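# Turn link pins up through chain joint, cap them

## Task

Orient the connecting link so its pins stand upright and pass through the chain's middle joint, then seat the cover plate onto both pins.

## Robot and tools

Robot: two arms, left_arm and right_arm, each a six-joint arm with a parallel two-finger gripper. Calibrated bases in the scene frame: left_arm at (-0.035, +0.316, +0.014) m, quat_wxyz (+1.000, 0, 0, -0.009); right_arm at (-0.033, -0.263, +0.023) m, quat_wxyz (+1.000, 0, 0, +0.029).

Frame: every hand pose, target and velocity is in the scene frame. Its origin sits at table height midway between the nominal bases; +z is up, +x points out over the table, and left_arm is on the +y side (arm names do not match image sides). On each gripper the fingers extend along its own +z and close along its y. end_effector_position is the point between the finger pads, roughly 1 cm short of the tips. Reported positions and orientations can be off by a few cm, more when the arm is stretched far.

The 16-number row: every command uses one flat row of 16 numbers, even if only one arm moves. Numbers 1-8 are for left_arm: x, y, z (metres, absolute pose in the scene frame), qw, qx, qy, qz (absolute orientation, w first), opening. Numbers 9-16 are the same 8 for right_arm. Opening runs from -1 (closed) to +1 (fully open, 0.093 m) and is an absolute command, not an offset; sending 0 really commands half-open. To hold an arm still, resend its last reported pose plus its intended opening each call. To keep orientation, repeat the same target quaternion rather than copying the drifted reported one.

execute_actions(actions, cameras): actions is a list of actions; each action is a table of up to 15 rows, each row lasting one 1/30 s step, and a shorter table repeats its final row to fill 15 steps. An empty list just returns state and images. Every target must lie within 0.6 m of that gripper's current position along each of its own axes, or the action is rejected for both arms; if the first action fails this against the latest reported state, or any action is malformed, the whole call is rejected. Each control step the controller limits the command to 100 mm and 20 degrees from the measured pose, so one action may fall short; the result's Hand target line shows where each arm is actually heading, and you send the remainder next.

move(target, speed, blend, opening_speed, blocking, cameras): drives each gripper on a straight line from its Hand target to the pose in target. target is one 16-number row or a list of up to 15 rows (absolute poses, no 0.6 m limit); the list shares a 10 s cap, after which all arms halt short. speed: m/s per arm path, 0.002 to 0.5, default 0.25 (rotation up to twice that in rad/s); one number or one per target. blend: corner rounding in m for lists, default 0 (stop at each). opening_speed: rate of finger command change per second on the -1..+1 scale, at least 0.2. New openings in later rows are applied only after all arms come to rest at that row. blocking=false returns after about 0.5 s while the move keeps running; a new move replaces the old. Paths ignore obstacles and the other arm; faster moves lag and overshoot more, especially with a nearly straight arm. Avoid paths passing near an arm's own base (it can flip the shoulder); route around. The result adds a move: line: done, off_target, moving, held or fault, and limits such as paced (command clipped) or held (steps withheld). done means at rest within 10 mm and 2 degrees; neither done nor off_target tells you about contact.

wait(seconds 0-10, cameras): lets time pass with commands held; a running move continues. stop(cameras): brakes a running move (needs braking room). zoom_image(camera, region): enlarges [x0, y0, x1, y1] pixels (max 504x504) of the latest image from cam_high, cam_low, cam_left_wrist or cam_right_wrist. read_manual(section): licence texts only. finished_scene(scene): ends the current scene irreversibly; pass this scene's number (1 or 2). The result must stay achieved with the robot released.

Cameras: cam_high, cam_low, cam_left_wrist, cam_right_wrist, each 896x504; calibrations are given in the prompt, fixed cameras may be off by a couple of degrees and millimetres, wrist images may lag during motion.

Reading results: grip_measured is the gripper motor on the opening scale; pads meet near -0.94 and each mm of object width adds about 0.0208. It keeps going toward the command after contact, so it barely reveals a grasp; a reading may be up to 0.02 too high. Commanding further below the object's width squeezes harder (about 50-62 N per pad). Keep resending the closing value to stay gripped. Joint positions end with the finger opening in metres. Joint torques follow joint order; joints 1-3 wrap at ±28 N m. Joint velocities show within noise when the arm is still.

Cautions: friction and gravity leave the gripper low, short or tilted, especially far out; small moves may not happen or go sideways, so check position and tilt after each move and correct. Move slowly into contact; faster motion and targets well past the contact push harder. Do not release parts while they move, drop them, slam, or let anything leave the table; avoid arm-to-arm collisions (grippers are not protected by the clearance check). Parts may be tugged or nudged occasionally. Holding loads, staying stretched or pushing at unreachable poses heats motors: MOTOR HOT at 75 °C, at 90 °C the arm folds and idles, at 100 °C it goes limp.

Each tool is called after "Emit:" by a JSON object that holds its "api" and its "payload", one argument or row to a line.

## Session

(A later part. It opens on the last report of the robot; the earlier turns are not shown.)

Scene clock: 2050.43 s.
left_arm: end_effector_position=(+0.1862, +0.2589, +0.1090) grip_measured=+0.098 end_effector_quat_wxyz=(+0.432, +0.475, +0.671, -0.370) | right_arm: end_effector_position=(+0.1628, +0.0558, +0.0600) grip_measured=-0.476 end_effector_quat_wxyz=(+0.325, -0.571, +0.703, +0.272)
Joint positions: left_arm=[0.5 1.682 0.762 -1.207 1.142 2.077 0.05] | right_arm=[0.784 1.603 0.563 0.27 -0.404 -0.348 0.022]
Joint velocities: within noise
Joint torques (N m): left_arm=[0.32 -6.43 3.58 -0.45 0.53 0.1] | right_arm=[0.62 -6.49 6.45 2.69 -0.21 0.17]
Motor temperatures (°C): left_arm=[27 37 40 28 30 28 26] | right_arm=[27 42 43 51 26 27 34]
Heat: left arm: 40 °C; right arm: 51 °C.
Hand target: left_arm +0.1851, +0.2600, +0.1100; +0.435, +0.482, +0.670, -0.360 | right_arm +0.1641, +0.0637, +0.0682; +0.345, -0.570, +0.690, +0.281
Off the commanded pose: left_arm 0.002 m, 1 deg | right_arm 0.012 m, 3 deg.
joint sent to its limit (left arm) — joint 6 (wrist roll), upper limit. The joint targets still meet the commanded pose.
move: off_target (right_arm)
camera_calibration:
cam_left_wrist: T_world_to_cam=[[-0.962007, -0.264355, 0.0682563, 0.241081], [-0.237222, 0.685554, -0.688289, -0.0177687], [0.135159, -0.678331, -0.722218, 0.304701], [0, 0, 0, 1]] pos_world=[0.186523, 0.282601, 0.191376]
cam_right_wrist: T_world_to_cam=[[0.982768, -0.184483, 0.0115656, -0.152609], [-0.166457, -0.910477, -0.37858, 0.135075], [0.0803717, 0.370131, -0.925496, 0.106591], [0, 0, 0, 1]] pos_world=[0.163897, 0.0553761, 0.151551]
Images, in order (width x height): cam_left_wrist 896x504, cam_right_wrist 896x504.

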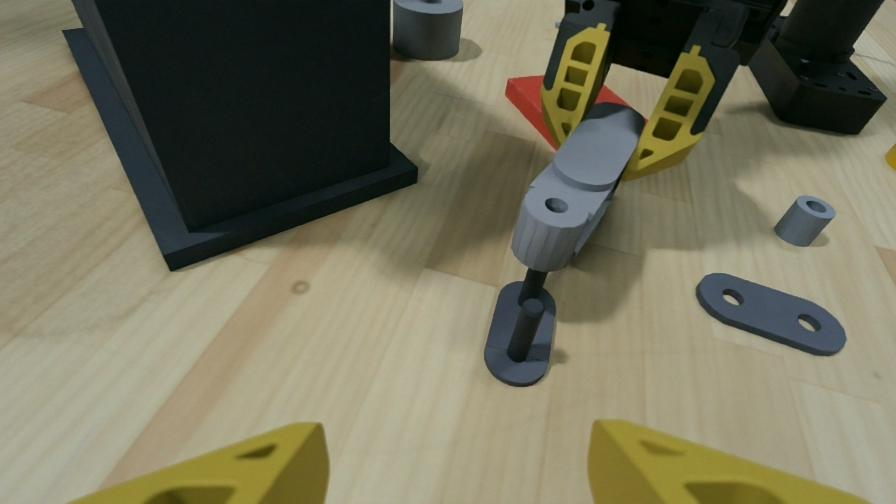

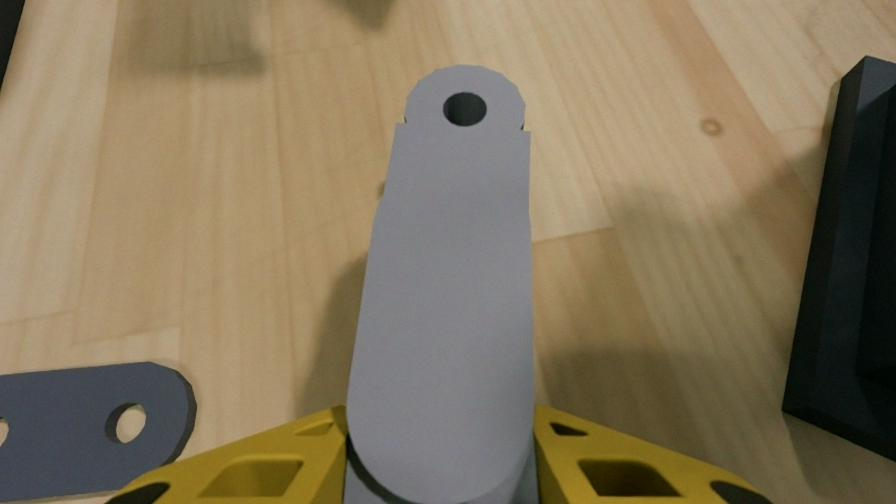

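Emit:
{"api": "move", "payload": {
  "target": [
    [0.185,0.26,0.11,0.436,0.482,0.669,-0.361,0.1,0.1630,0.0600,0.068,0.3468,-0.5710,0.6914,0.2820,-0.55]
  ],
  "speed": 0.01,
  "cameras": ["cam_right_wrist","cam_left_wrist"]
}}

Emit:
{"api": "zoom_image", "payload": {
  "camera": "cam_left_wrist",
  "region": [440, 160, 640, 420]
}}

Scene clock: 2078.63 s.
left_arm: end_effector_position=(+0.1862, +0.2589, +0.1090) grip_measured=+0.098 end_effector_quat_wxyz=(+0.432, +0.475, +0.671, -0.370) | right_arm: end_effector_position=(+0.1615, +0.0543, +0.0582) grip_measured=-0.476 end_effector_quat_wxyz=(+0.326, -0.570, +0.703, +0.273)
Joint positions: left_arm=[0.5 1.682 0.762 -1.207 1.142 2.077 0.05] | right_arm=[0.784 1.603 0.55 0.285 -0.404 -0.348 0.022]
Joint velocities: within noise
Joint torques (N m): left_arm=[0.34 -6.34 3.58 -0.45 0.54 0.1] | right_arm=[0.12 -7.6 6.34 2.55 -0.26 0.07]
Motor temperatures (°C): left_arm=[27 37 40 28 30 28 26] | right_arm=[27 42 42 53 26 27 34]
Heat: left arm: 40 °C; right arm: 53 °C.
Hand target: left_arm +0.1851, +0.2600, +0.1100; +0.435, +0.482, +0.670, -0.360 | right_arm +0.1629, +0.0598, +0.0681; +0.346, -0.570, +0.690, +0.281
Off the commanded pose: left_arm 0.002 m, 1 deg | right_arm 0.011 m, 3 deg.
joint sent to its limit (left arm) — joint 6 (wrist roll), upper limit. The joint targets still meet the commanded pose.
move: off_target (right_arm)
camera_calibration:
cam_left_wrist: T_world_to_cam=[[-0.962007, -0.264355, 0.0682563, 0.241081], [-0.237222, 0.685554, -0.688289, -0.0177687], [0.135159, -0.678331, -0.722218, 0.304701], [0, 0, 0, 1]] pos_world=[0.186523, 0.282601, 0.191376]
cam_right_wrist: T_world_to_cam=[[0.982711, -0.18474, 0.0122574, -0.151578], [-0.166307, -0.909876, -0.38009, 0.132821], [0.0813705, 0.37148, -0.924868, 0.105231], [0, 0, 0, 1]] pos_world=[0.162483, 0.0537574, 0.149667]
Images, in order (width x height): cam_left_wrist 896x504, cam_right_wrist 896x504.

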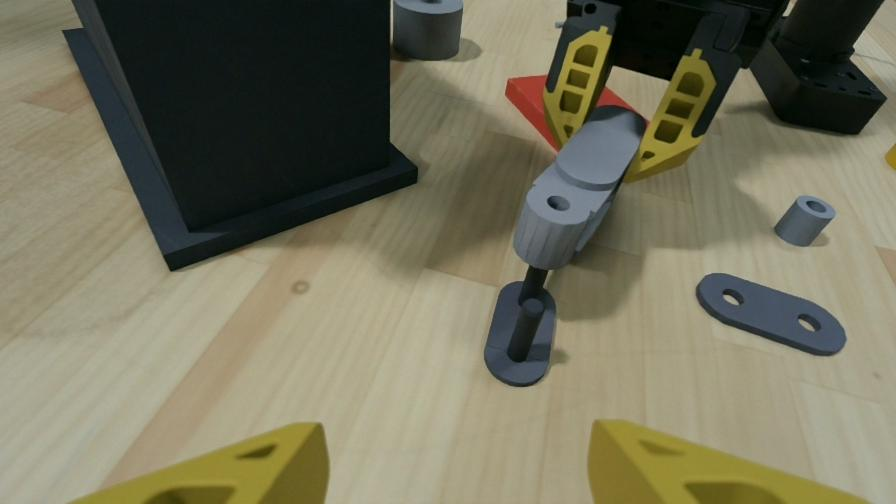

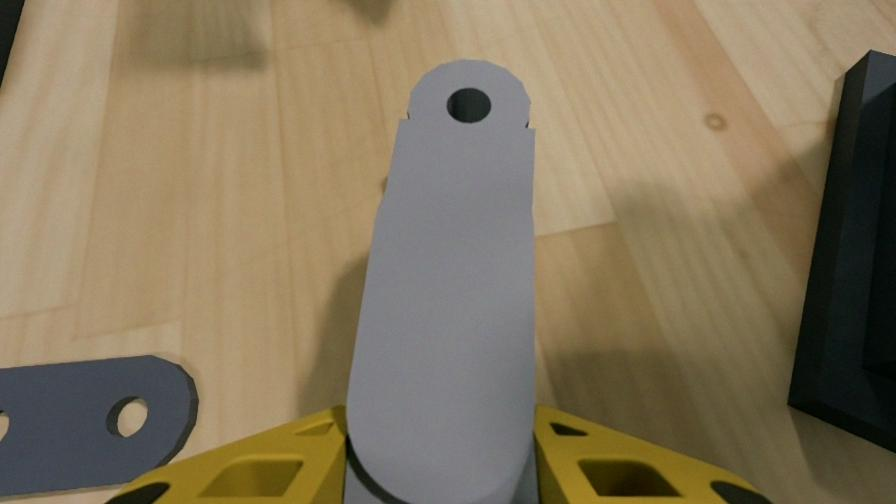

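Scaled by 1.938 from the camera's 896x504 image, which has a finer 1280x720 frame.

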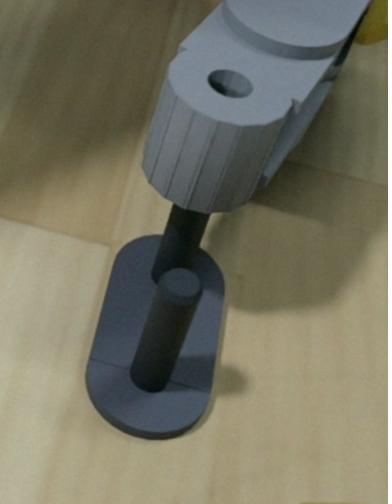

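Emit:
{"api": "move", "payload": {
  "target": [
    [0.185,0.26,0.11,0.436,0.482,0.669,-0.361,0.1,0.165,0.058,0.14,0.3468,-0.5710,0.6914,0.2820,-0.55],
    [0.185,0.26,0.11,0.436,0.482,0.669,-0.361,0.1,0.164,0.0667,0.0765,0.3468,-0.5710,0.6914,0.2820,-0.55]
  ],
  "speed": 0.06,
  "cameras": ["cam_right_wrist","cam_left_wrist"]
}}

Emit:
{"api": "zoom_image", "payload": {
  "camera": "cam_left_wrist",
  "region": [440, 160, 640, 420]
}}

Scene clock: 2108.47 s.
left_arm: end_effector_position=(+0.1862, +0.2589, +0.1090) grip_measured=+0.098 end_effector_quat_wxyz=(+0.432, +0.475, +0.671, -0.370) | right_arm: end_effector_position=(+0.1596, +0.0557, +0.0643) grip_measured=-0.476 end_effector_quat_wxyz=(+0.316, -0.572, +0.707, +0.271)
Joint positions: left_arm=[0.5 1.682 0.762 -1.207 1.142 2.077 0.05] | right_arm=[0.793 1.579 0.582 0.208 -0.397 -0.343 0.022]
Joint velocities: within noise
Joint torques (N m): left_arm=[0.28 -6.42 3.55 -0.47 0.54 0.1] | right_arm=[0.65 -6.68 6.58 2.89 -0.16 0.15]
Motor temperatures (°C): left_arm=[27 37 39 28 30 28 26] | right_arm=[27 43 43 53 26 27 34]
Heat: left arm: 39 °C; right arm: 53 °C.
Hand target: left_arm +0.1851, +0.2600, +0.1100; +0.435, +0.482, +0.670, -0.360 | right_arm +0.1635, +0.0660, +0.0771; +0.345, -0.570, +0.690, +0.281
Off the commanded pose: left_arm 0.002 m, 1 deg | right_arm 0.017 m, 4 deg.
joint sent to its limit (left arm) — joint 6 (wrist roll), upper limit. The joint targets still meet the commanded pose.
move: off_target (right_arm)
camera_calibration:
cam_left_wrist: T_world_to_cam=[[-0.962007, -0.264355, 0.0682563, 0.241081], [-0.237222, 0.685554, -0.688289, -0.0177687], [0.135159, -0.678331, -0.722218, 0.304701], [0, 0, 0, 1]] pos_world=[0.186523, 0.282601, 0.191376]
cam_right_wrist: T_world_to_cam=[[0.983034, -0.183418, 0.000991848, -0.149014], [-0.170716, -0.916905, -0.36075, 0.135966], [0.0670776, 0.354461, -0.932662, 0.114305], [0, 0, 0, 1]] pos_world=[0.16203, 0.0568194, 0.155805]
Images, in order (width x height): cam_left_wrist 896x504, cam_right_wrist 896x504.

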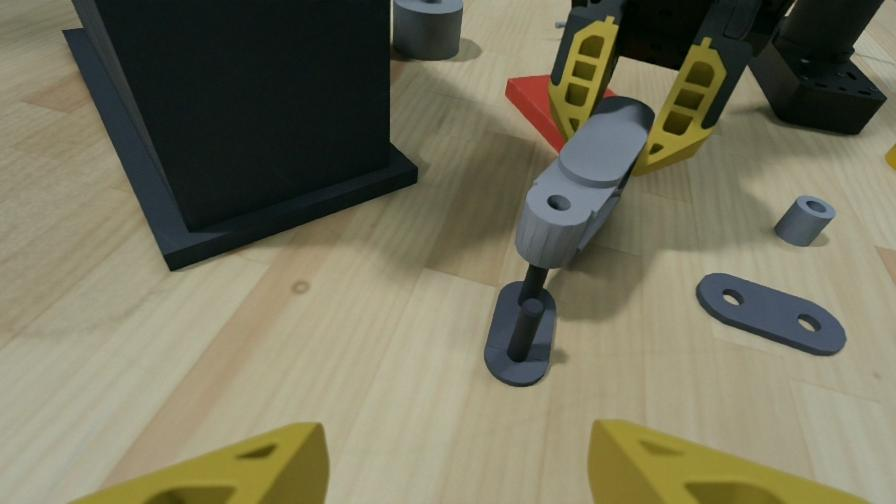

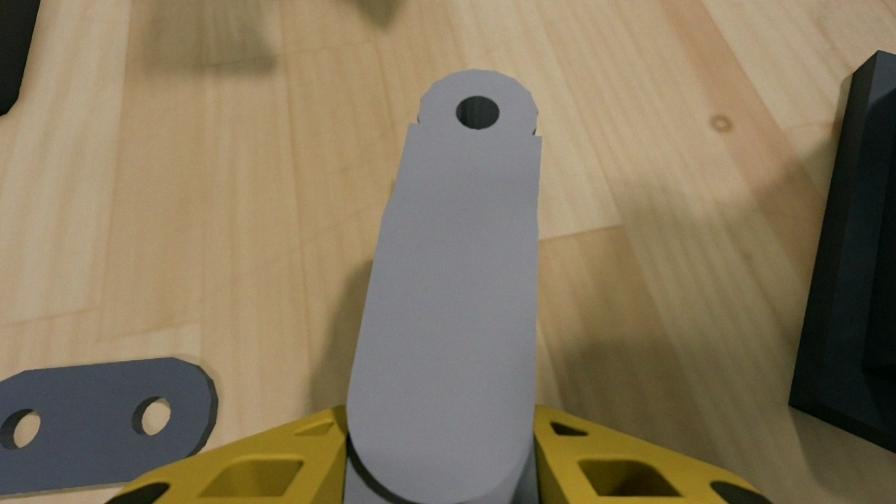

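Scaled by 1.938 from the camera's 896x504 image, which has a finer 1280x720 frame.

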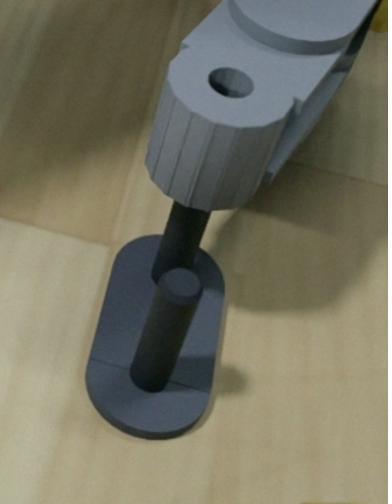

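Emit:
{"api": "move", "payload": {
  "target": [
    [0.185,0.26,0.11,0.436,0.482,0.669,-0.361,0.1,0.1634,0.0680,0.0735,0.3468,-0.5710,0.6914,0.2820,-0.55]
  ],
  "speed": 0.03,
  "cameras": ["cam_right_wrist","cam_left_wrist"]
}}

Emit:
{"api": "zoom_image", "payload": {
  "camera": "cam_left_wrist",
  "region": [440, 160, 640, 420]
}}

Scene clock: 2127.87 s.
left_arm: end_effector_position=(+0.1862, +0.2589, +0.1090) grip_measured=+0.098 end_effector_quat_wxyz=(+0.432, +0.475, +0.671, -0.370) | right_arm: end_effector_position=(+0.1599, +0.0582, +0.0626) grip_measured=-0.476 end_effector_quat_wxyz=(+0.318, -0.572, +0.706, +0.271)
Joint positions: left_arm=[0.5 1.682 0.762 -1.207 1.142 2.077 0.05] | right_arm=[0.798 1.593 0.582 0.228 -0.395 -0.339 0.022]
Joint velocities: within noise
Joint torques (N m): left_arm=[0.31 -6.39 3.58 -0.45 0.54 0.07] | right_arm=[0.66 -6.8 6.34 2.88 -0.13 0.22]
Motor temperatures (°C): left_arm=[27 37 39 27 30 28 26] | right_arm=[27 43 42 52 26 27 34]
Heat: left arm: 39 °C; right arm: 52 °C.
Hand target: left_arm +0.1851, +0.2600, +0.1100; +0.435, +0.482, +0.670, -0.360 | right_arm +0.1630, +0.0674, +0.0739; +0.345, -0.570, +0.690, +0.281
Off the commanded pose: left_arm 0.002 m, 1 deg | right_arm 0.015 m, 4 deg.
joint sent to its limit (left arm) — joint 6 (wrist roll), upper limit. The joint targets still meet the commanded pose.
move: off_target (right_arm)
camera_calibration:
cam_left_wrist: T_world_to_cam=[[-0.962007, -0.264355, 0.0682563, 0.241081], [-0.237222, 0.685554, -0.688289, -0.0177687], [0.135159, -0.678331, -0.722218, 0.304701], [0, 0, 0, 1]] pos_world=[0.186523, 0.282601, 0.191376]
cam_right_wrist: T_world_to_cam=[[0.983181, -0.182609, 0.00312066, -0.149027], [-0.16891, -0.915657, -0.364749, 0.137537], [0.069464, 0.358087, -0.931101, 0.111152], [0, 0, 0, 1]] pos_world=[0.16203, 0.0589209, 0.154126]
Images, in order (width x height): cam_left_wrist 896x504, cam_right_wrist 896x504.

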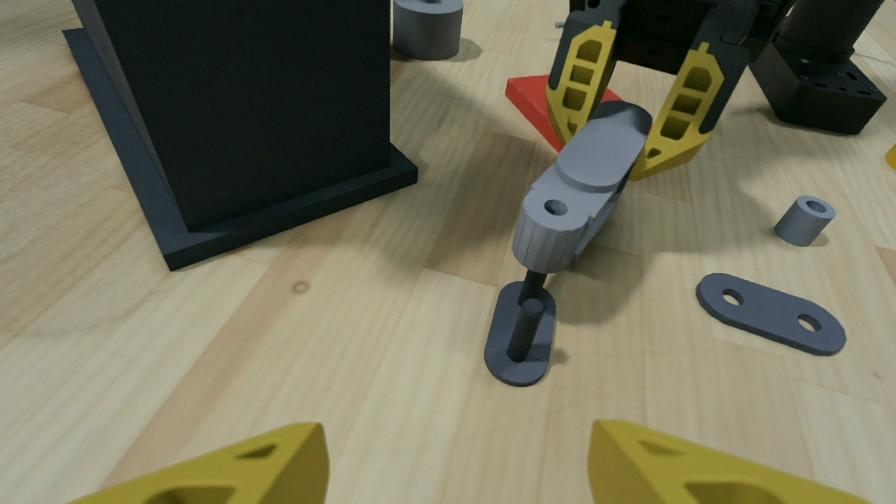

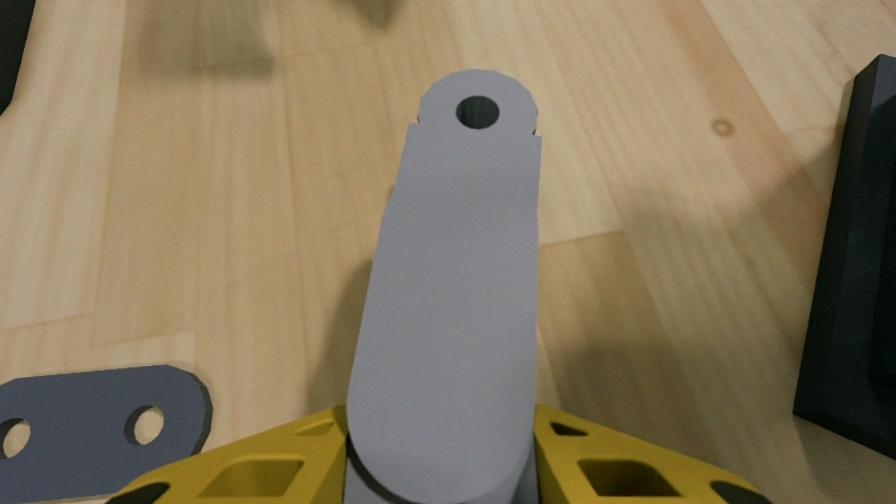

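Scaled by 1.938 from the camera's 896x504 image, which has a finer 1280x720 frame.

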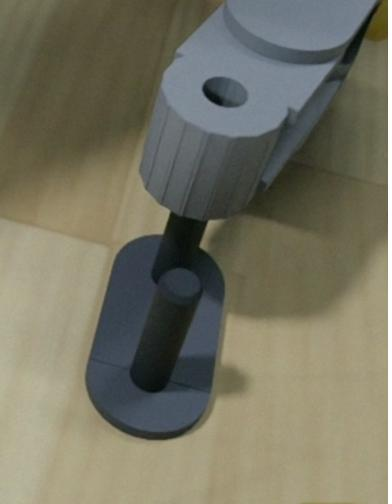

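Emit:
{"api": "move", "payload": {
  "target": [
    [0.185,0.26,0.11,0.436,0.482,0.669,-0.361,0.1,0.1618,0.0668,0.0715,0.3468,-0.5710,0.6914,0.2820,-0.55],
    [0.185,0.26,0.11,0.436,0.482,0.669,-0.361,0.1,0.1608,0.0660,0.066,0.3468,-0.5710,0.6914,0.2820,-0.55]
  ],
  "speed": 0.03,
  "cameras": ["cam_right_wrist","cam_left_wrist"]
}}

Emit:
{"api": "zoom_image", "payload": {
  "camera": "cam_left_wrist",
  "region": [440, 160, 640, 420]
}}

Scene clock: 2137.97 s.
left_arm: end_effector_position=(+0.1862, +0.2589, +0.1090) grip_measured=+0.098 end_effector_quat_wxyz=(+0.432, +0.475, +0.671, -0.370) | right_arm: end_effector_position=(+0.1583, +0.0558, +0.0549) grip_measured=-0.476 end_effector_quat_wxyz=(+0.321, -0.571, +0.706, +0.271)
Joint positions: left_arm=[0.5 1.682 0.762 -1.207 1.142 2.077 0.05] | right_arm=[0.798 1.611 0.551 0.283 -0.392 -0.337 0.022]
Joint velocities: within noise
Joint torques (N m): left_arm=[0.32 -6.32 3.63 -0.45 0.53 0.08] | right_arm=[1.13 -6.89 6.53 2.78 -0.2 0.18]
Motor temperatures (°C): left_arm=[27 37 39 27 30 28 26] | right_arm=[27 42 42 53 26 27 34]
Heat: left arm: 39 °C; right arm: 53 °C.
Hand target: left_arm +0.1851, +0.2600, +0.1100; +0.435, +0.482, +0.670, -0.360 | right_arm +0.1604, +0.0655, +0.0663; +0.345, -0.570, +0.690, +0.281
Off the commanded pose: left_arm 0.002 m, 1 deg | right_arm 0.015 m, 4 deg.
joint sent to its limit (left arm) — joint 6 (wrist roll), upper limit. The joint targets still meet the commanded pose.
move: off_target (right_arm)
camera_calibration:
cam_left_wrist: T_world_to_cam=[[-0.962007, -0.264355, 0.0682563, 0.241081], [-0.237222, 0.685554, -0.688289, -0.0177687], [0.135159, -0.678331, -0.722218, 0.304701], [0, 0, 0, 1]] pos_world=[0.186523, 0.282601, 0.191376]
cam_right_wrist: T_world_to_cam=[[0.982588, -0.18569, 0.00623705, -0.147773], [-0.170287, -0.913494, -0.369502, 0.132615], [0.0743104, 0.362006, -0.929209, 0.103809], [0, 0, 0, 1]] pos_world=[0.160068, 0.0561234, 0.146383]
Images, in order (width x height): cam_left_wrist 896x504, cam_right_wrist 896x504.

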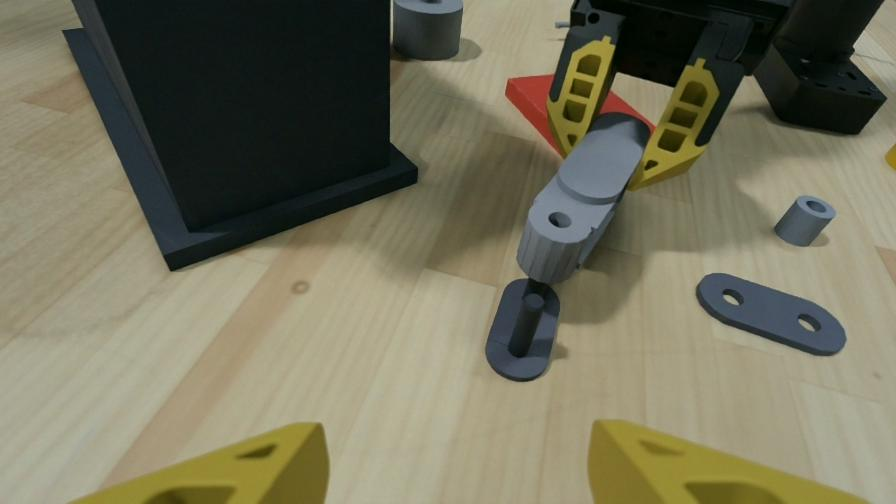

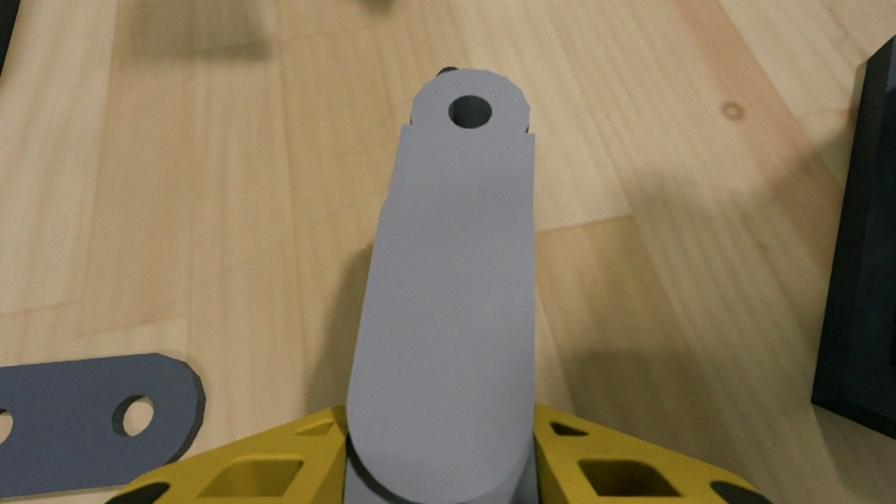

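Scaled by 1.938 from the camera's 896x504 image, which has a finer 1280x720 frame.

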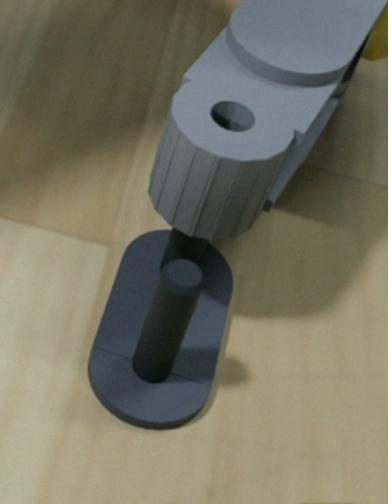

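Emit:
{"api": "move", "payload": {
  "target": [
    [0.185,0.26,0.11,0.436,0.482,0.669,-0.361,0.1,0.1600,0.0650,0.058,0.3468,-0.5710,0.6914,0.2820,-0.55],
    [0.185,0.26,0.11,0.436,0.482,0.669,-0.361,0.1,0.1590,0.0642,0.050,0.3468,-0.5710,0.6914,0.2820,-0.55]
  ],
  "speed": 0.03,
  "cameras": ["cam_right_wrist","cam_left_wrist"]
}}

Emit:
{"api": "zoom_image", "payload": {
  "camera": "cam_left_wrist",
  "region": [440, 160, 640, 420]
}}

Scene clock: 2150.33 s.
left_arm: end_effector_position=(+0.1862, +0.2589, +0.1090) grip_measured=+0.098 end_effector_quat_wxyz=(+0.432, +0.475, +0.671, -0.370) | right_arm: end_effector_position=(+0.1544, +0.0530, +0.0376) grip_measured=-0.476 end_effector_quat_wxyz=(+0.315, -0.572, +0.707, +0.271)
Joint positions: left_arm=[0.5 1.682 0.762 -1.207 1.142 2.077 0.05] | right_arm=[0.801 1.665 0.517 0.361 -0.392 -0.337 0.022]
Joint velocities: within noise
Joint torques (N m): left_arm=[0.32 -6.38 3.49 -0.43 0.53 0.09] | right_arm=[0.59 -6.8 6.19 2.84 -0.16 0.16]
Motor temperatures (°C): left_arm=[27 37 39 27 30 28 26] | right_arm=[27 43 42 53 26 27 34]
Heat: left arm: 39 °C; right arm: 53 °C.
Hand target: left_arm +0.1851, +0.2600, +0.1100; +0.435, +0.482, +0.670, -0.360 | right_arm +0.1586, +0.0636, +0.0505; +0.345, -0.570, +0.690, +0.281
Off the commanded pose: left_arm 0.002 m, 1 deg | right_arm 0.017 m, 4 deg.
joint sent to its limit (left arm) — joint 6 (wrist roll), upper limit. The joint targets still meet the commanded pose.
move: off_target (right_arm)
camera_calibration:
cam_left_wrist: T_world_to_cam=[[-0.962007, -0.264355, 0.0682563, 0.241081], [-0.237222, 0.685554, -0.688289, -0.0177687], [0.135159, -0.678331, -0.722218, 0.304701], [0, 0, 0, 1]] pos_world=[0.186523, 0.282601, 0.191376]
cam_right_wrist: T_world_to_cam=[[0.983101, -0.183062, 0.0008423, -0.144354], [-0.170464, -0.917107, -0.360357, 0.122881], [0.0667401, 0.354124, -0.932814, 0.0907673], [0, 0, 0, 1]] pos_world=[0.156803, 0.0541263, 0.129072]
Images, in order (width x height): cam_left_wrist 896x504, cam_right_wrist 896x504.

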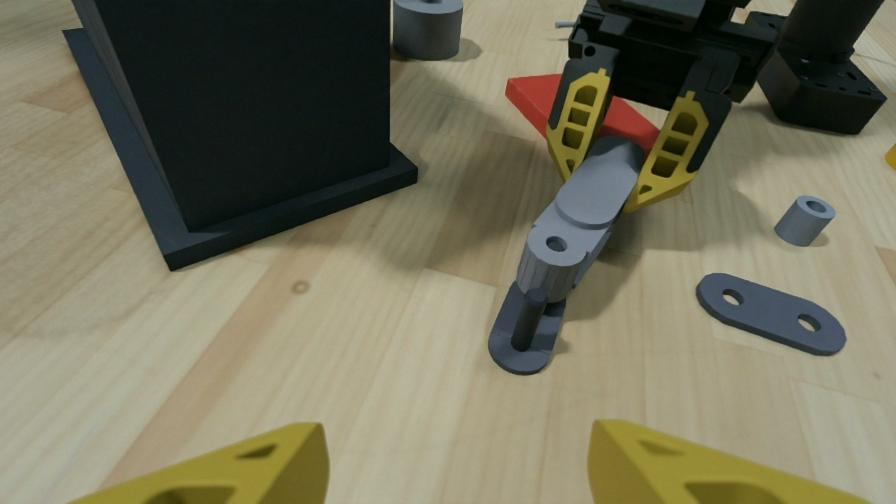

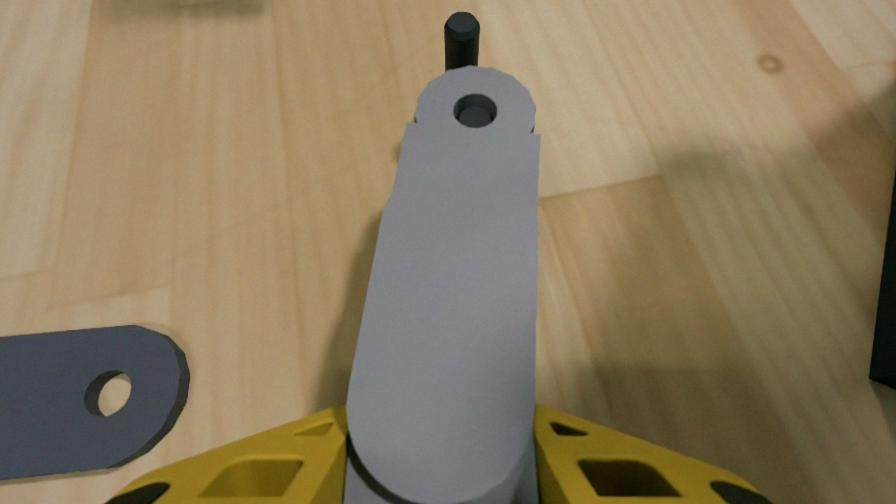

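Scaled by 1.938 from the camera's 896x504 image, which has a finer 1280x720 frame.

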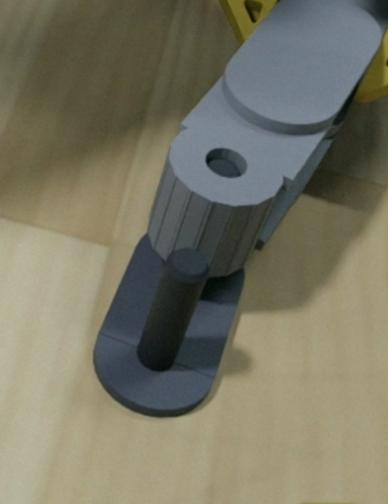

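Emit:
{"api": "move", "payload": {
  "target": [
    [0.185,0.26,0.11,0.436,0.482,0.669,-0.361,0.1,0.1582,0.0636,0.045,0.3468,-0.5710,0.6914,0.2820,-0.55],
    [0.185,0.26,0.11,0.436,0.482,0.669,-0.361,0.1,0.1575,0.0632,0.040,0.3468,-0.5710,0.6914,0.2820,-0.55]
  ],
  "speed": 0.03,
  "cameras": ["cam_right_wrist","cam_left_wrist"]
}}

Emit:
{"api": "zoom_image", "payload": {
  "camera": "cam_left_wrist",
  "region": [440, 160, 640, 420]
}}

Scene clock: 2159.47 s.
left_arm: end_effector_position=(+0.1862, +0.2589, +0.1090) grip_measured=+0.098 end_effector_quat_wxyz=(+0.432, +0.475, +0.671, -0.370) | right_arm: end_effector_position=(+0.1537, +0.0522, +0.0282) grip_measured=-0.476 end_effector_quat_wxyz=(+0.317, -0.571, +0.707, +0.271)
Joint positions: left_arm=[0.5 1.682 0.762 -1.207 1.142 2.077 0.05] | right_arm=[0.801 1.704 0.497 0.424 -0.392 -0.335 0.022]
Joint velocities: within noise
Joint torques (N m): left_arm=[0.25 -6.32 3.6 -0.48 0.53 0.08] | right_arm=[0.87 -6.95 5.59 2.85 -0.16 0.18]
Motor temperatures (°C): left_arm=[27 37 38 27 30 28 26] | right_arm=[27 42 42 54 26 27 34]
Heat: left arm: 38 °C; right arm: 54 °C.
Hand target: left_arm +0.1851, +0.2600, +0.1100; +0.435, +0.482, +0.670, -0.360 | right_arm +0.1571, +0.0626, +0.0404; +0.345, -0.570, +0.690, +0.281
Off the commanded pose: left_arm 0.002 m, 1 deg | right_arm 0.017 m, 4 deg.
joint sent to its limit (left arm) — joint 6 (wrist roll), upper limit. The joint targets still meet the commanded pose.
move: off_target (right_arm)
camera_calibration:
cam_left_wrist: T_world_to_cam=[[-0.962007, -0.264355, 0.0682563, 0.241081], [-0.237222, 0.685554, -0.688289, -0.0177687], [0.135159, -0.678331, -0.722218, 0.304701], [0, 0, 0, 1]] pos_world=[0.186523, 0.282601, 0.191376]
cam_right_wrist: T_world_to_cam=[[0.982871, -0.18429, 0.00131583, -0.143758], [-0.171219, -0.915753, -0.363429, 0.118825], [0.0681814, 0.356978, -0.931621, 0.0819102], [0, 0, 0, 1]] pos_world=[0.156056, 0.0530807, 0.119683]
Images, in order (width x height): cam_left_wrist 896x504, cam_right_wrist 896x504.

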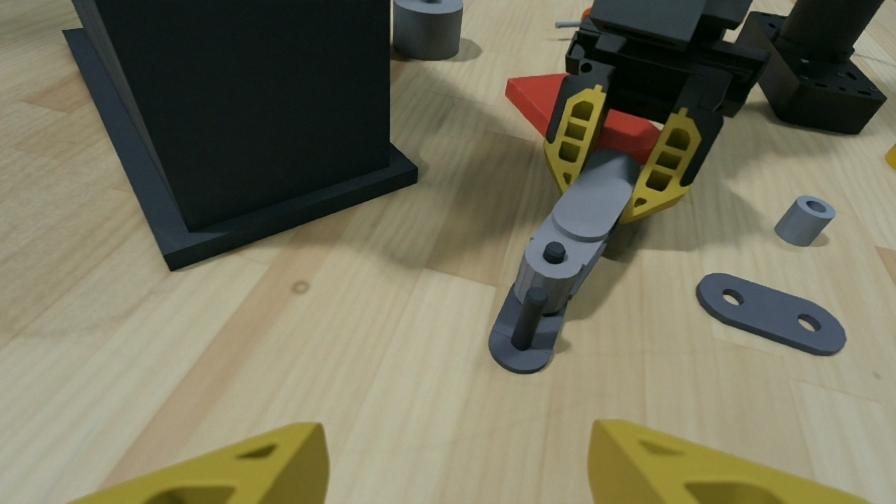

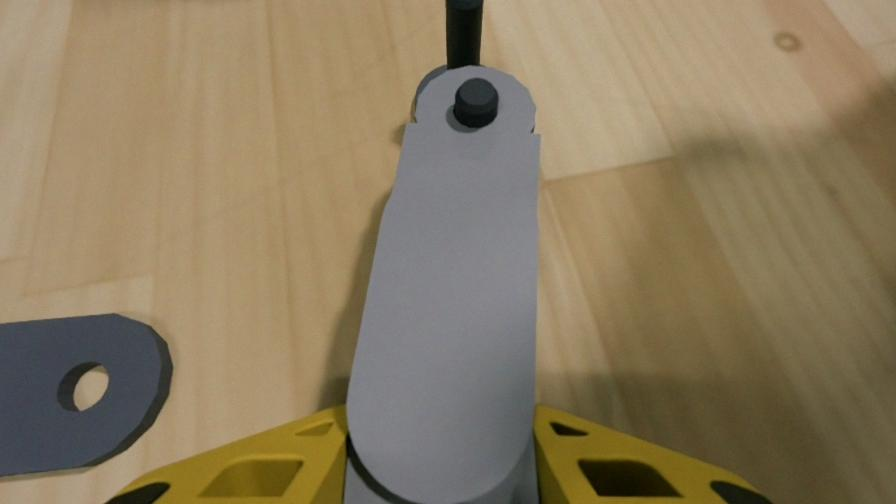

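Scaled by 1.938 from the camera's 896x504 image, which has a finer 1280x720 frame.

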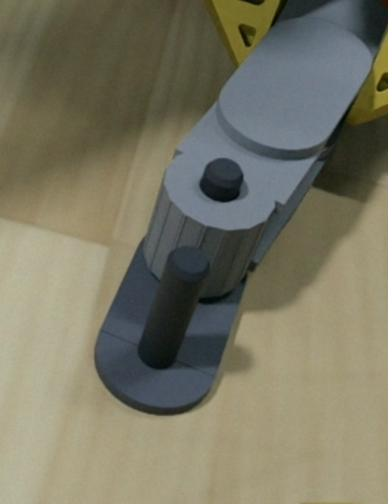

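Emit:
{"api": "move", "payload": {
  "target": [
    [0.185,0.26,0.11,0.436,0.482,0.669,-0.361,0.1,0.1575,0.0632,0.036,0.3468,-0.5710,0.6914,0.2820,-0.55]
  ],
  "speed": 0.02,
  "cameras": ["cam_left_wrist"]
}}

Emit:
{"api": "zoom_image", "payload": {
  "camera": "cam_left_wrist",
  "region": [440, 160, 640, 420]
}}

Scene clock: 2168.40 s.
left_arm: end_effector_position=(+0.1862, +0.2589, +0.1090) grip_measured=+0.098 end_effector_quat_wxyz=(+0.432, +0.475, +0.671, -0.370) | right_arm: end_effector_position=(+0.1547, +0.0533, +0.0254) grip_measured=-0.476 end_effector_quat_wxyz=(+0.318, -0.571, +0.706, +0.271)
Joint positions: left_arm=[0.5 1.682 0.762 -1.207 1.142 2.077 0.05] | right_arm=[0.801 1.723 0.497 0.446 -0.392 -0.335 0.022]
Joint velocities: within noise
Joint torques (N m): left_arm=[0.28 -6.41 3.58 -0.44 0.54 0.1] | right_arm=[0.95 -6.95 5.29 2.88 -0.16 0.18]
Motor temperatures (°C): left_arm=[27 37 38 27 30 28 26] | right_arm=[27 42 41 55 26 27 34]
Heat: left arm: 38 °C; right arm: 55 °C.
Hand target: left_arm +0.1851, +0.2600, +0.1100; +0.435, +0.482, +0.670, -0.360 | right_arm +0.1571, +0.0628, +0.0364; +0.345, -0.570, +0.690, +0.281
Off the commanded pose: left_arm 0.002 m, 1 deg | right_arm 0.015 m, 4 deg.
joint sent to its limit (left arm) — joint 6 (wrist roll), upper limit. The joint targets still meet the commanded pose.
move: off_target (right_arm)
camera_calibration:
cam_left_wrist: T_world_to_cam=[[-0.962007, -0.264355, 0.0682563, 0.241081], [-0.237222, 0.685554, -0.688289, -0.0177687], [0.135159, -0.678331, -0.722218, 0.304701], [0, 0, 0, 1]] pos_world=[0.186523, 0.282601, 0.191376]
Images, in order (width x height): cam_left_wrist 896x504.

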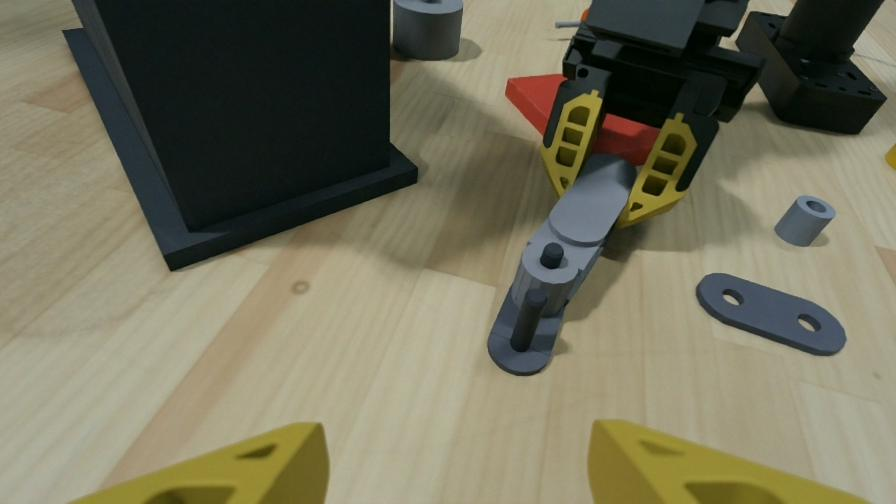

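Scaled by 1.938 from the camera's 896x504 image, which has a finer 1280x720 frame.

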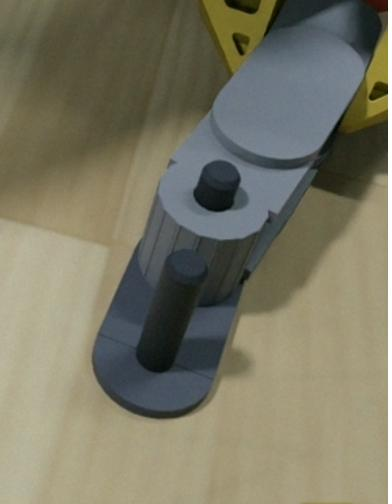

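Emit:
{"api": "move", "payload": {
  "target": [
    [0.185,0.26,0.11,0.436,0.482,0.669,-0.361,0.1,0.1565,0.0622,0.038,0.3468,-0.5710,0.6914,0.2820,-0.35],
    [0.185,0.26,0.11,0.436,0.482,0.669,-0.361,0.1,0.1565,0.0622,0.039,0.3468,-0.5710,0.6914,0.2820,0.0]
  ],
  "speed": 0.02,
  "opening_speed": 0.4,
  "cameras": ["cam_left_wrist","cam_right_wrist"]
}}

Scene clock: 2178.70 s.
left_arm: end_effector_position=(+0.1862, +0.2589, +0.1090) grip_measured=+0.098 end_effector_quat_wxyz=(+0.432, +0.475, +0.671, -0.370) | right_arm: end_effector_position=(+0.1585, +0.0592, +0.0334) grip_measured=-0.002 end_effector_quat_wxyz=(+0.341, -0.570, +0.695, +0.276)
Joint positions: left_arm=[0.5 1.682 0.762 -1.207 1.142 2.077 0.05] | right_arm=[0.804 1.723 0.491 0.504 -0.392 -0.334 0.045]
Joint velocities: within noise
Joint torques (N m): left_arm=[0.34 -6.37 3.64 -0.44 0.53 0.09] | right_arm=[0.68 -8.1 5.6 2.15 -0.14 0.16]
Motor temperatures (°C): left_arm=[27 37 38 27 30 28 26] | right_arm=[27 43 41 56 26 27 34]
Heat: left arm: 38 °C; right arm: 56 °C.
Hand target: left_arm +0.1851, +0.2600, +0.1100; +0.435, +0.482, +0.670, -0.360 | right_arm +0.1566, +0.0622, +0.0390; +0.346, -0.570, +0.690, +0.281
Off the commanded pose: left_arm 0.002 m, 1 deg | right_arm 0.007 m, 1 deg.
joint sent to its limit (left arm) — joint 6 (wrist roll), upper limit. The joint targets still meet the commanded pose.
move: done; target 2's new opening was sent with right_arm's hand 0.017 m and 4 deg from that target
camera_calibration:
cam_left_wrist: T_world_to_cam=[[-0.962007, -0.264355, 0.0682563, 0.241081], [-0.237222, 0.685554, -0.688289, -0.0177687], [0.135159, -0.678331, -0.722218, 0.304701], [0, 0, 0, 1]] pos_world=[0.186523, 0.282601, 0.191376]
cam_right_wrist: T_world_to_cam=[[0.982702, -0.183009, 0.028359, -0.148065], [-0.155787, -0.899715, -0.40773, 0.125991], [0.100133, 0.396259, -0.912662, 0.0758922], [0, 0, 0, 1]] pos_world=[0.157533, 0.056186, 0.124833]
Images, in order (width x height): cam_left_wrist 896x504, cam_right_wrist 896x504.

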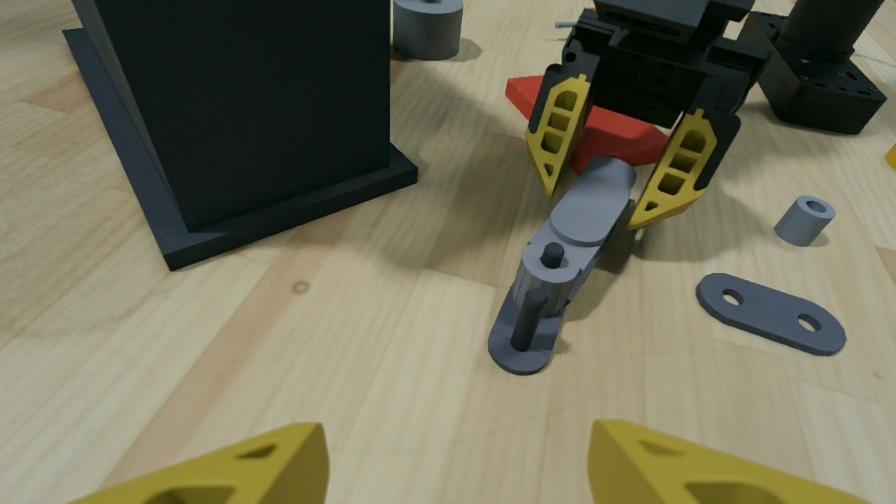

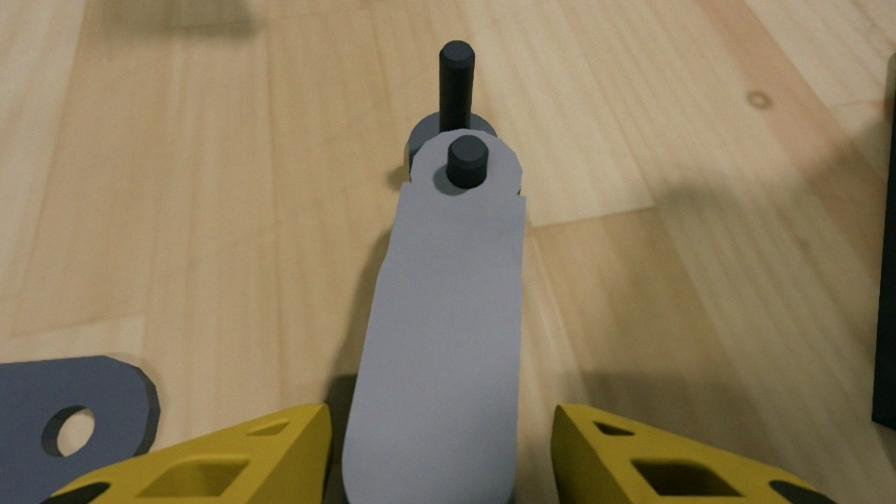

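Emit:
{"api": "move", "payload": {
  "target": [
    [0.185,0.26,0.11,0.436,0.482,0.669,-0.361,0.1,0.146,0.005,0.10,0.3468,-0.5710,0.6914,0.2820,0.1],
    [0.185,0.26,0.11,0.436,0.482,0.669,-0.361,0.1,0.14,-0.06,0.20,0.3468,-0.5710,0.6914,0.2820,0.1]
  ],
  "speed": [0.06,0.15],
  "blend": 0.02,
  "cameras": ["cam_left_wrist","cam_right_wrist","cam_high"]
}}

Scene clock: 2193.13 s.
left_arm: end_effector_position=(+0.1862, +0.2589, +0.1090) grip_measured=+0.098 end_effector_quat_wxyz=(+0.432, +0.475, +0.671, -0.370) | right_arm: end_effector_position=(+0.1368, -0.0608, +0.1913) grip_measured=+0.098 end_effector_quat_wxyz=(+0.340, -0.569, +0.694, +0.281)
Joint positions: left_arm=[0.5 1.682 0.762 -1.207 1.142 2.077 0.05] | right_arm=[0.402 0.935 0.71 -0.678 -0.679 -0.669 0.05]
Joint velocities: within noise
Joint torques (N m): left_arm=[0.29 -6.35 3.58 -0.46 0.53 0.11] | right_arm=[-0.84 -1.73 11.07 1.57 -0.35 0.06]
Motor temperatures (°C): left_arm=[27 37 38 27 30 28 26] | right_arm=[27 43 41 53 26 27 33]
Heat: left arm: 38 °C; right arm: 53 °C.
Hand target: left_arm +0.1851, +0.2600, +0.1100; +0.435, +0.482, +0.670, -0.360 | right_arm +0.1399, -0.0600, +0.1999; +0.346, -0.570, +0.690, +0.281
Off the commanded pose: left_arm 0.002 m, 1 deg | right_arm 0.009 m, 1 deg.
joint sent to its limit (left arm) — joint 6 (wrist roll), upper limit. The joint targets still meet the commanded pose.
move: done
camera_calibration:
cam_left_wrist: T_world_to_cam=[[-0.962007, -0.264355, 0.0682563, 0.241081], [-0.237222, 0.685554, -0.688289, -0.0177687], [0.135159, -0.678331, -0.722218, 0.304701], [0, 0, 0, 1]] pos_world=[0.186523, 0.282601, 0.191376]
cam_right_wrist: T_world_to_cam=[[0.983559, -0.179431, 0.0204248, -0.151645], [-0.155227, -0.897799, -0.412143, 0.0799694], [0.0922886, 0.402196, -0.91089, 0.270861], [0, 0, 0, 1]] pos_world=[0.136567, -0.0643526, 0.282781]
Images, in order (width x height): cam_high 896x504, cam_left_wrist 896x504, cam_right_wrist 896x504.

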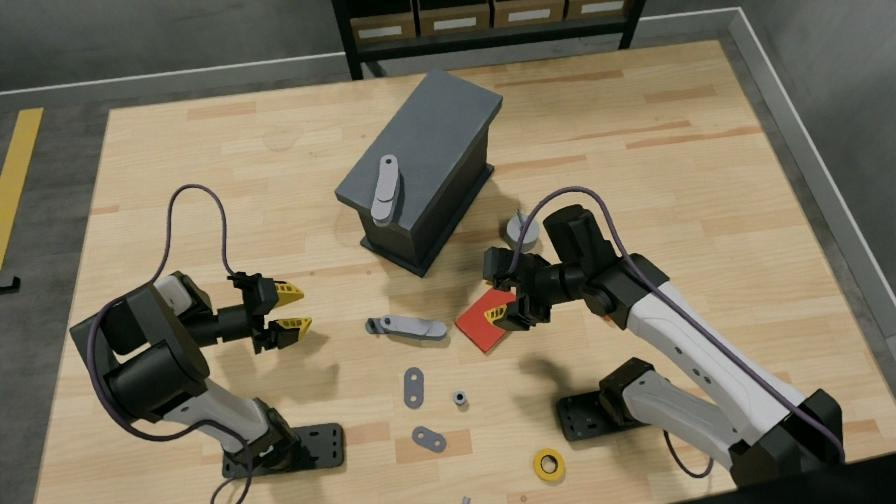

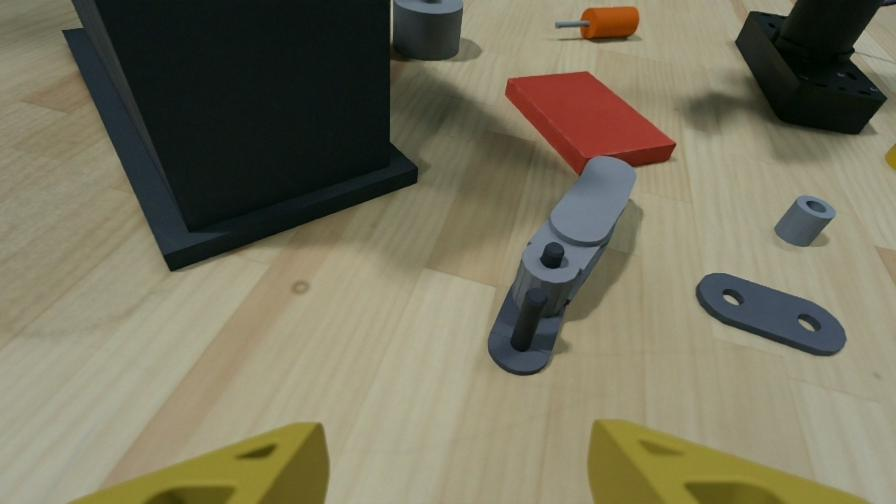

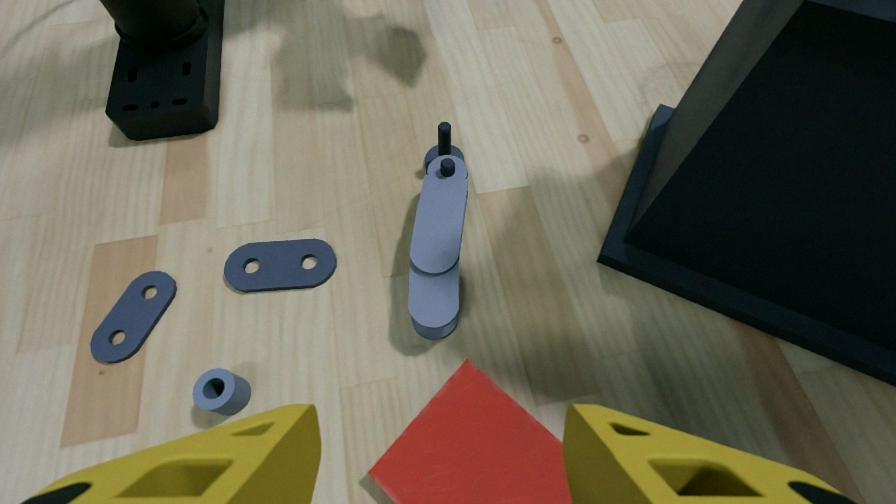

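Emit:
{"api": "move", "payload": {
  "target": [
    [0.19,0.28,0.28,0.3904,0.3468,0.8373,-0.1617,0.1,0.14,-0.06,0.20,0.3468,-0.5710,0.6914,0.2820,0.1],
    [0.265,0.085,0.36,0.3408,0.0778,0.9365,-0.0283,0.1,0.14,-0.06,0.20,0.3468,-0.5710,0.6914,0.2820,0.1]
  ],
  "speed": [0.2,0.2],
  "blend": 0.03,
  "cameras": ["cam_left_wrist","cam_high"]
}}

Scene clock: 2234.60 s.
left_arm: end_effector_position=(+0.2635, +0.0852, +0.3555) grip_measured=+0.098 end_effector_quat_wxyz=(+0.335, +0.084, +0.938, -0.030) | right_arm: end_effector_position=(+0.1366, -0.0608, +0.1912) grip_measured=+0.098 end_effector_quat_wxyz=(+0.339, -0.569, +0.694, +0.281)
Joint positions: left_arm=[-0.813 1.686 2.125 -1.434 -0.395 -0.535 0.05] | right_arm=[0.402 0.935 0.71 -0.679 -0.68 -0.67 0.05]
Joint velocities: within noise
Joint torques (N m): left_arm=[-0.69 -5.49 8.31 1.26 -0.26 -0.07] | right_arm=[-0.81 -1.76 11.11 1.55 -0.35 0.09]
Motor temperatures (°C): left_arm=[27 37 39 28 30 28 26] | right_arm=[27 38 44 49 26 27 32]
Heat: left arm: 39 °C; right arm: 49 °C.
Hand target: left_arm +0.2650, +0.0850, +0.3599; +0.341, +0.078, +0.936, -0.028 | right_arm +0.1399, -0.0601, +0.1999; +0.346, -0.570, +0.690, +0.281
Off the commanded pose: left_arm 0.005 m, 1 deg | right_arm 0.009 m, 1 deg.
move: done
camera_calibration:
cam_left_wrist: T_world_to_cam=[[-0.194983, -0.980737, -0.0117076, 0.140109], [-0.952807, 0.192235, -0.234959, 0.358707], [0.232683, -0.0346578, -0.971935, 0.362763], [0, 0, 0, 1]] pos_world=[0.284688, 0.0810269, 0.438504]
Images, in order (width x height): cam_high 896x504, cam_left_wrist 896x504.

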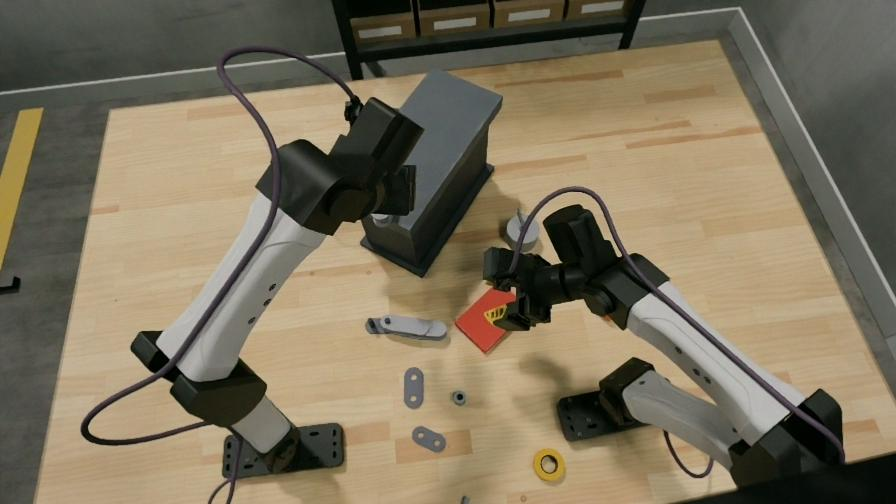

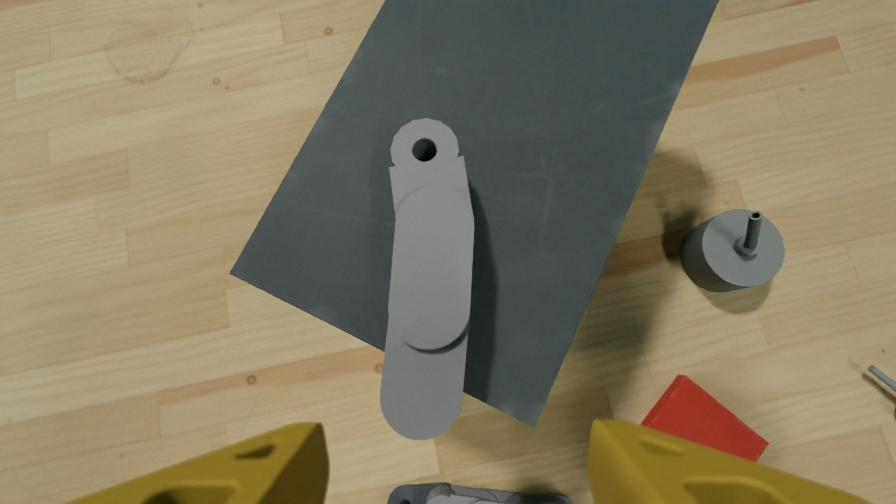

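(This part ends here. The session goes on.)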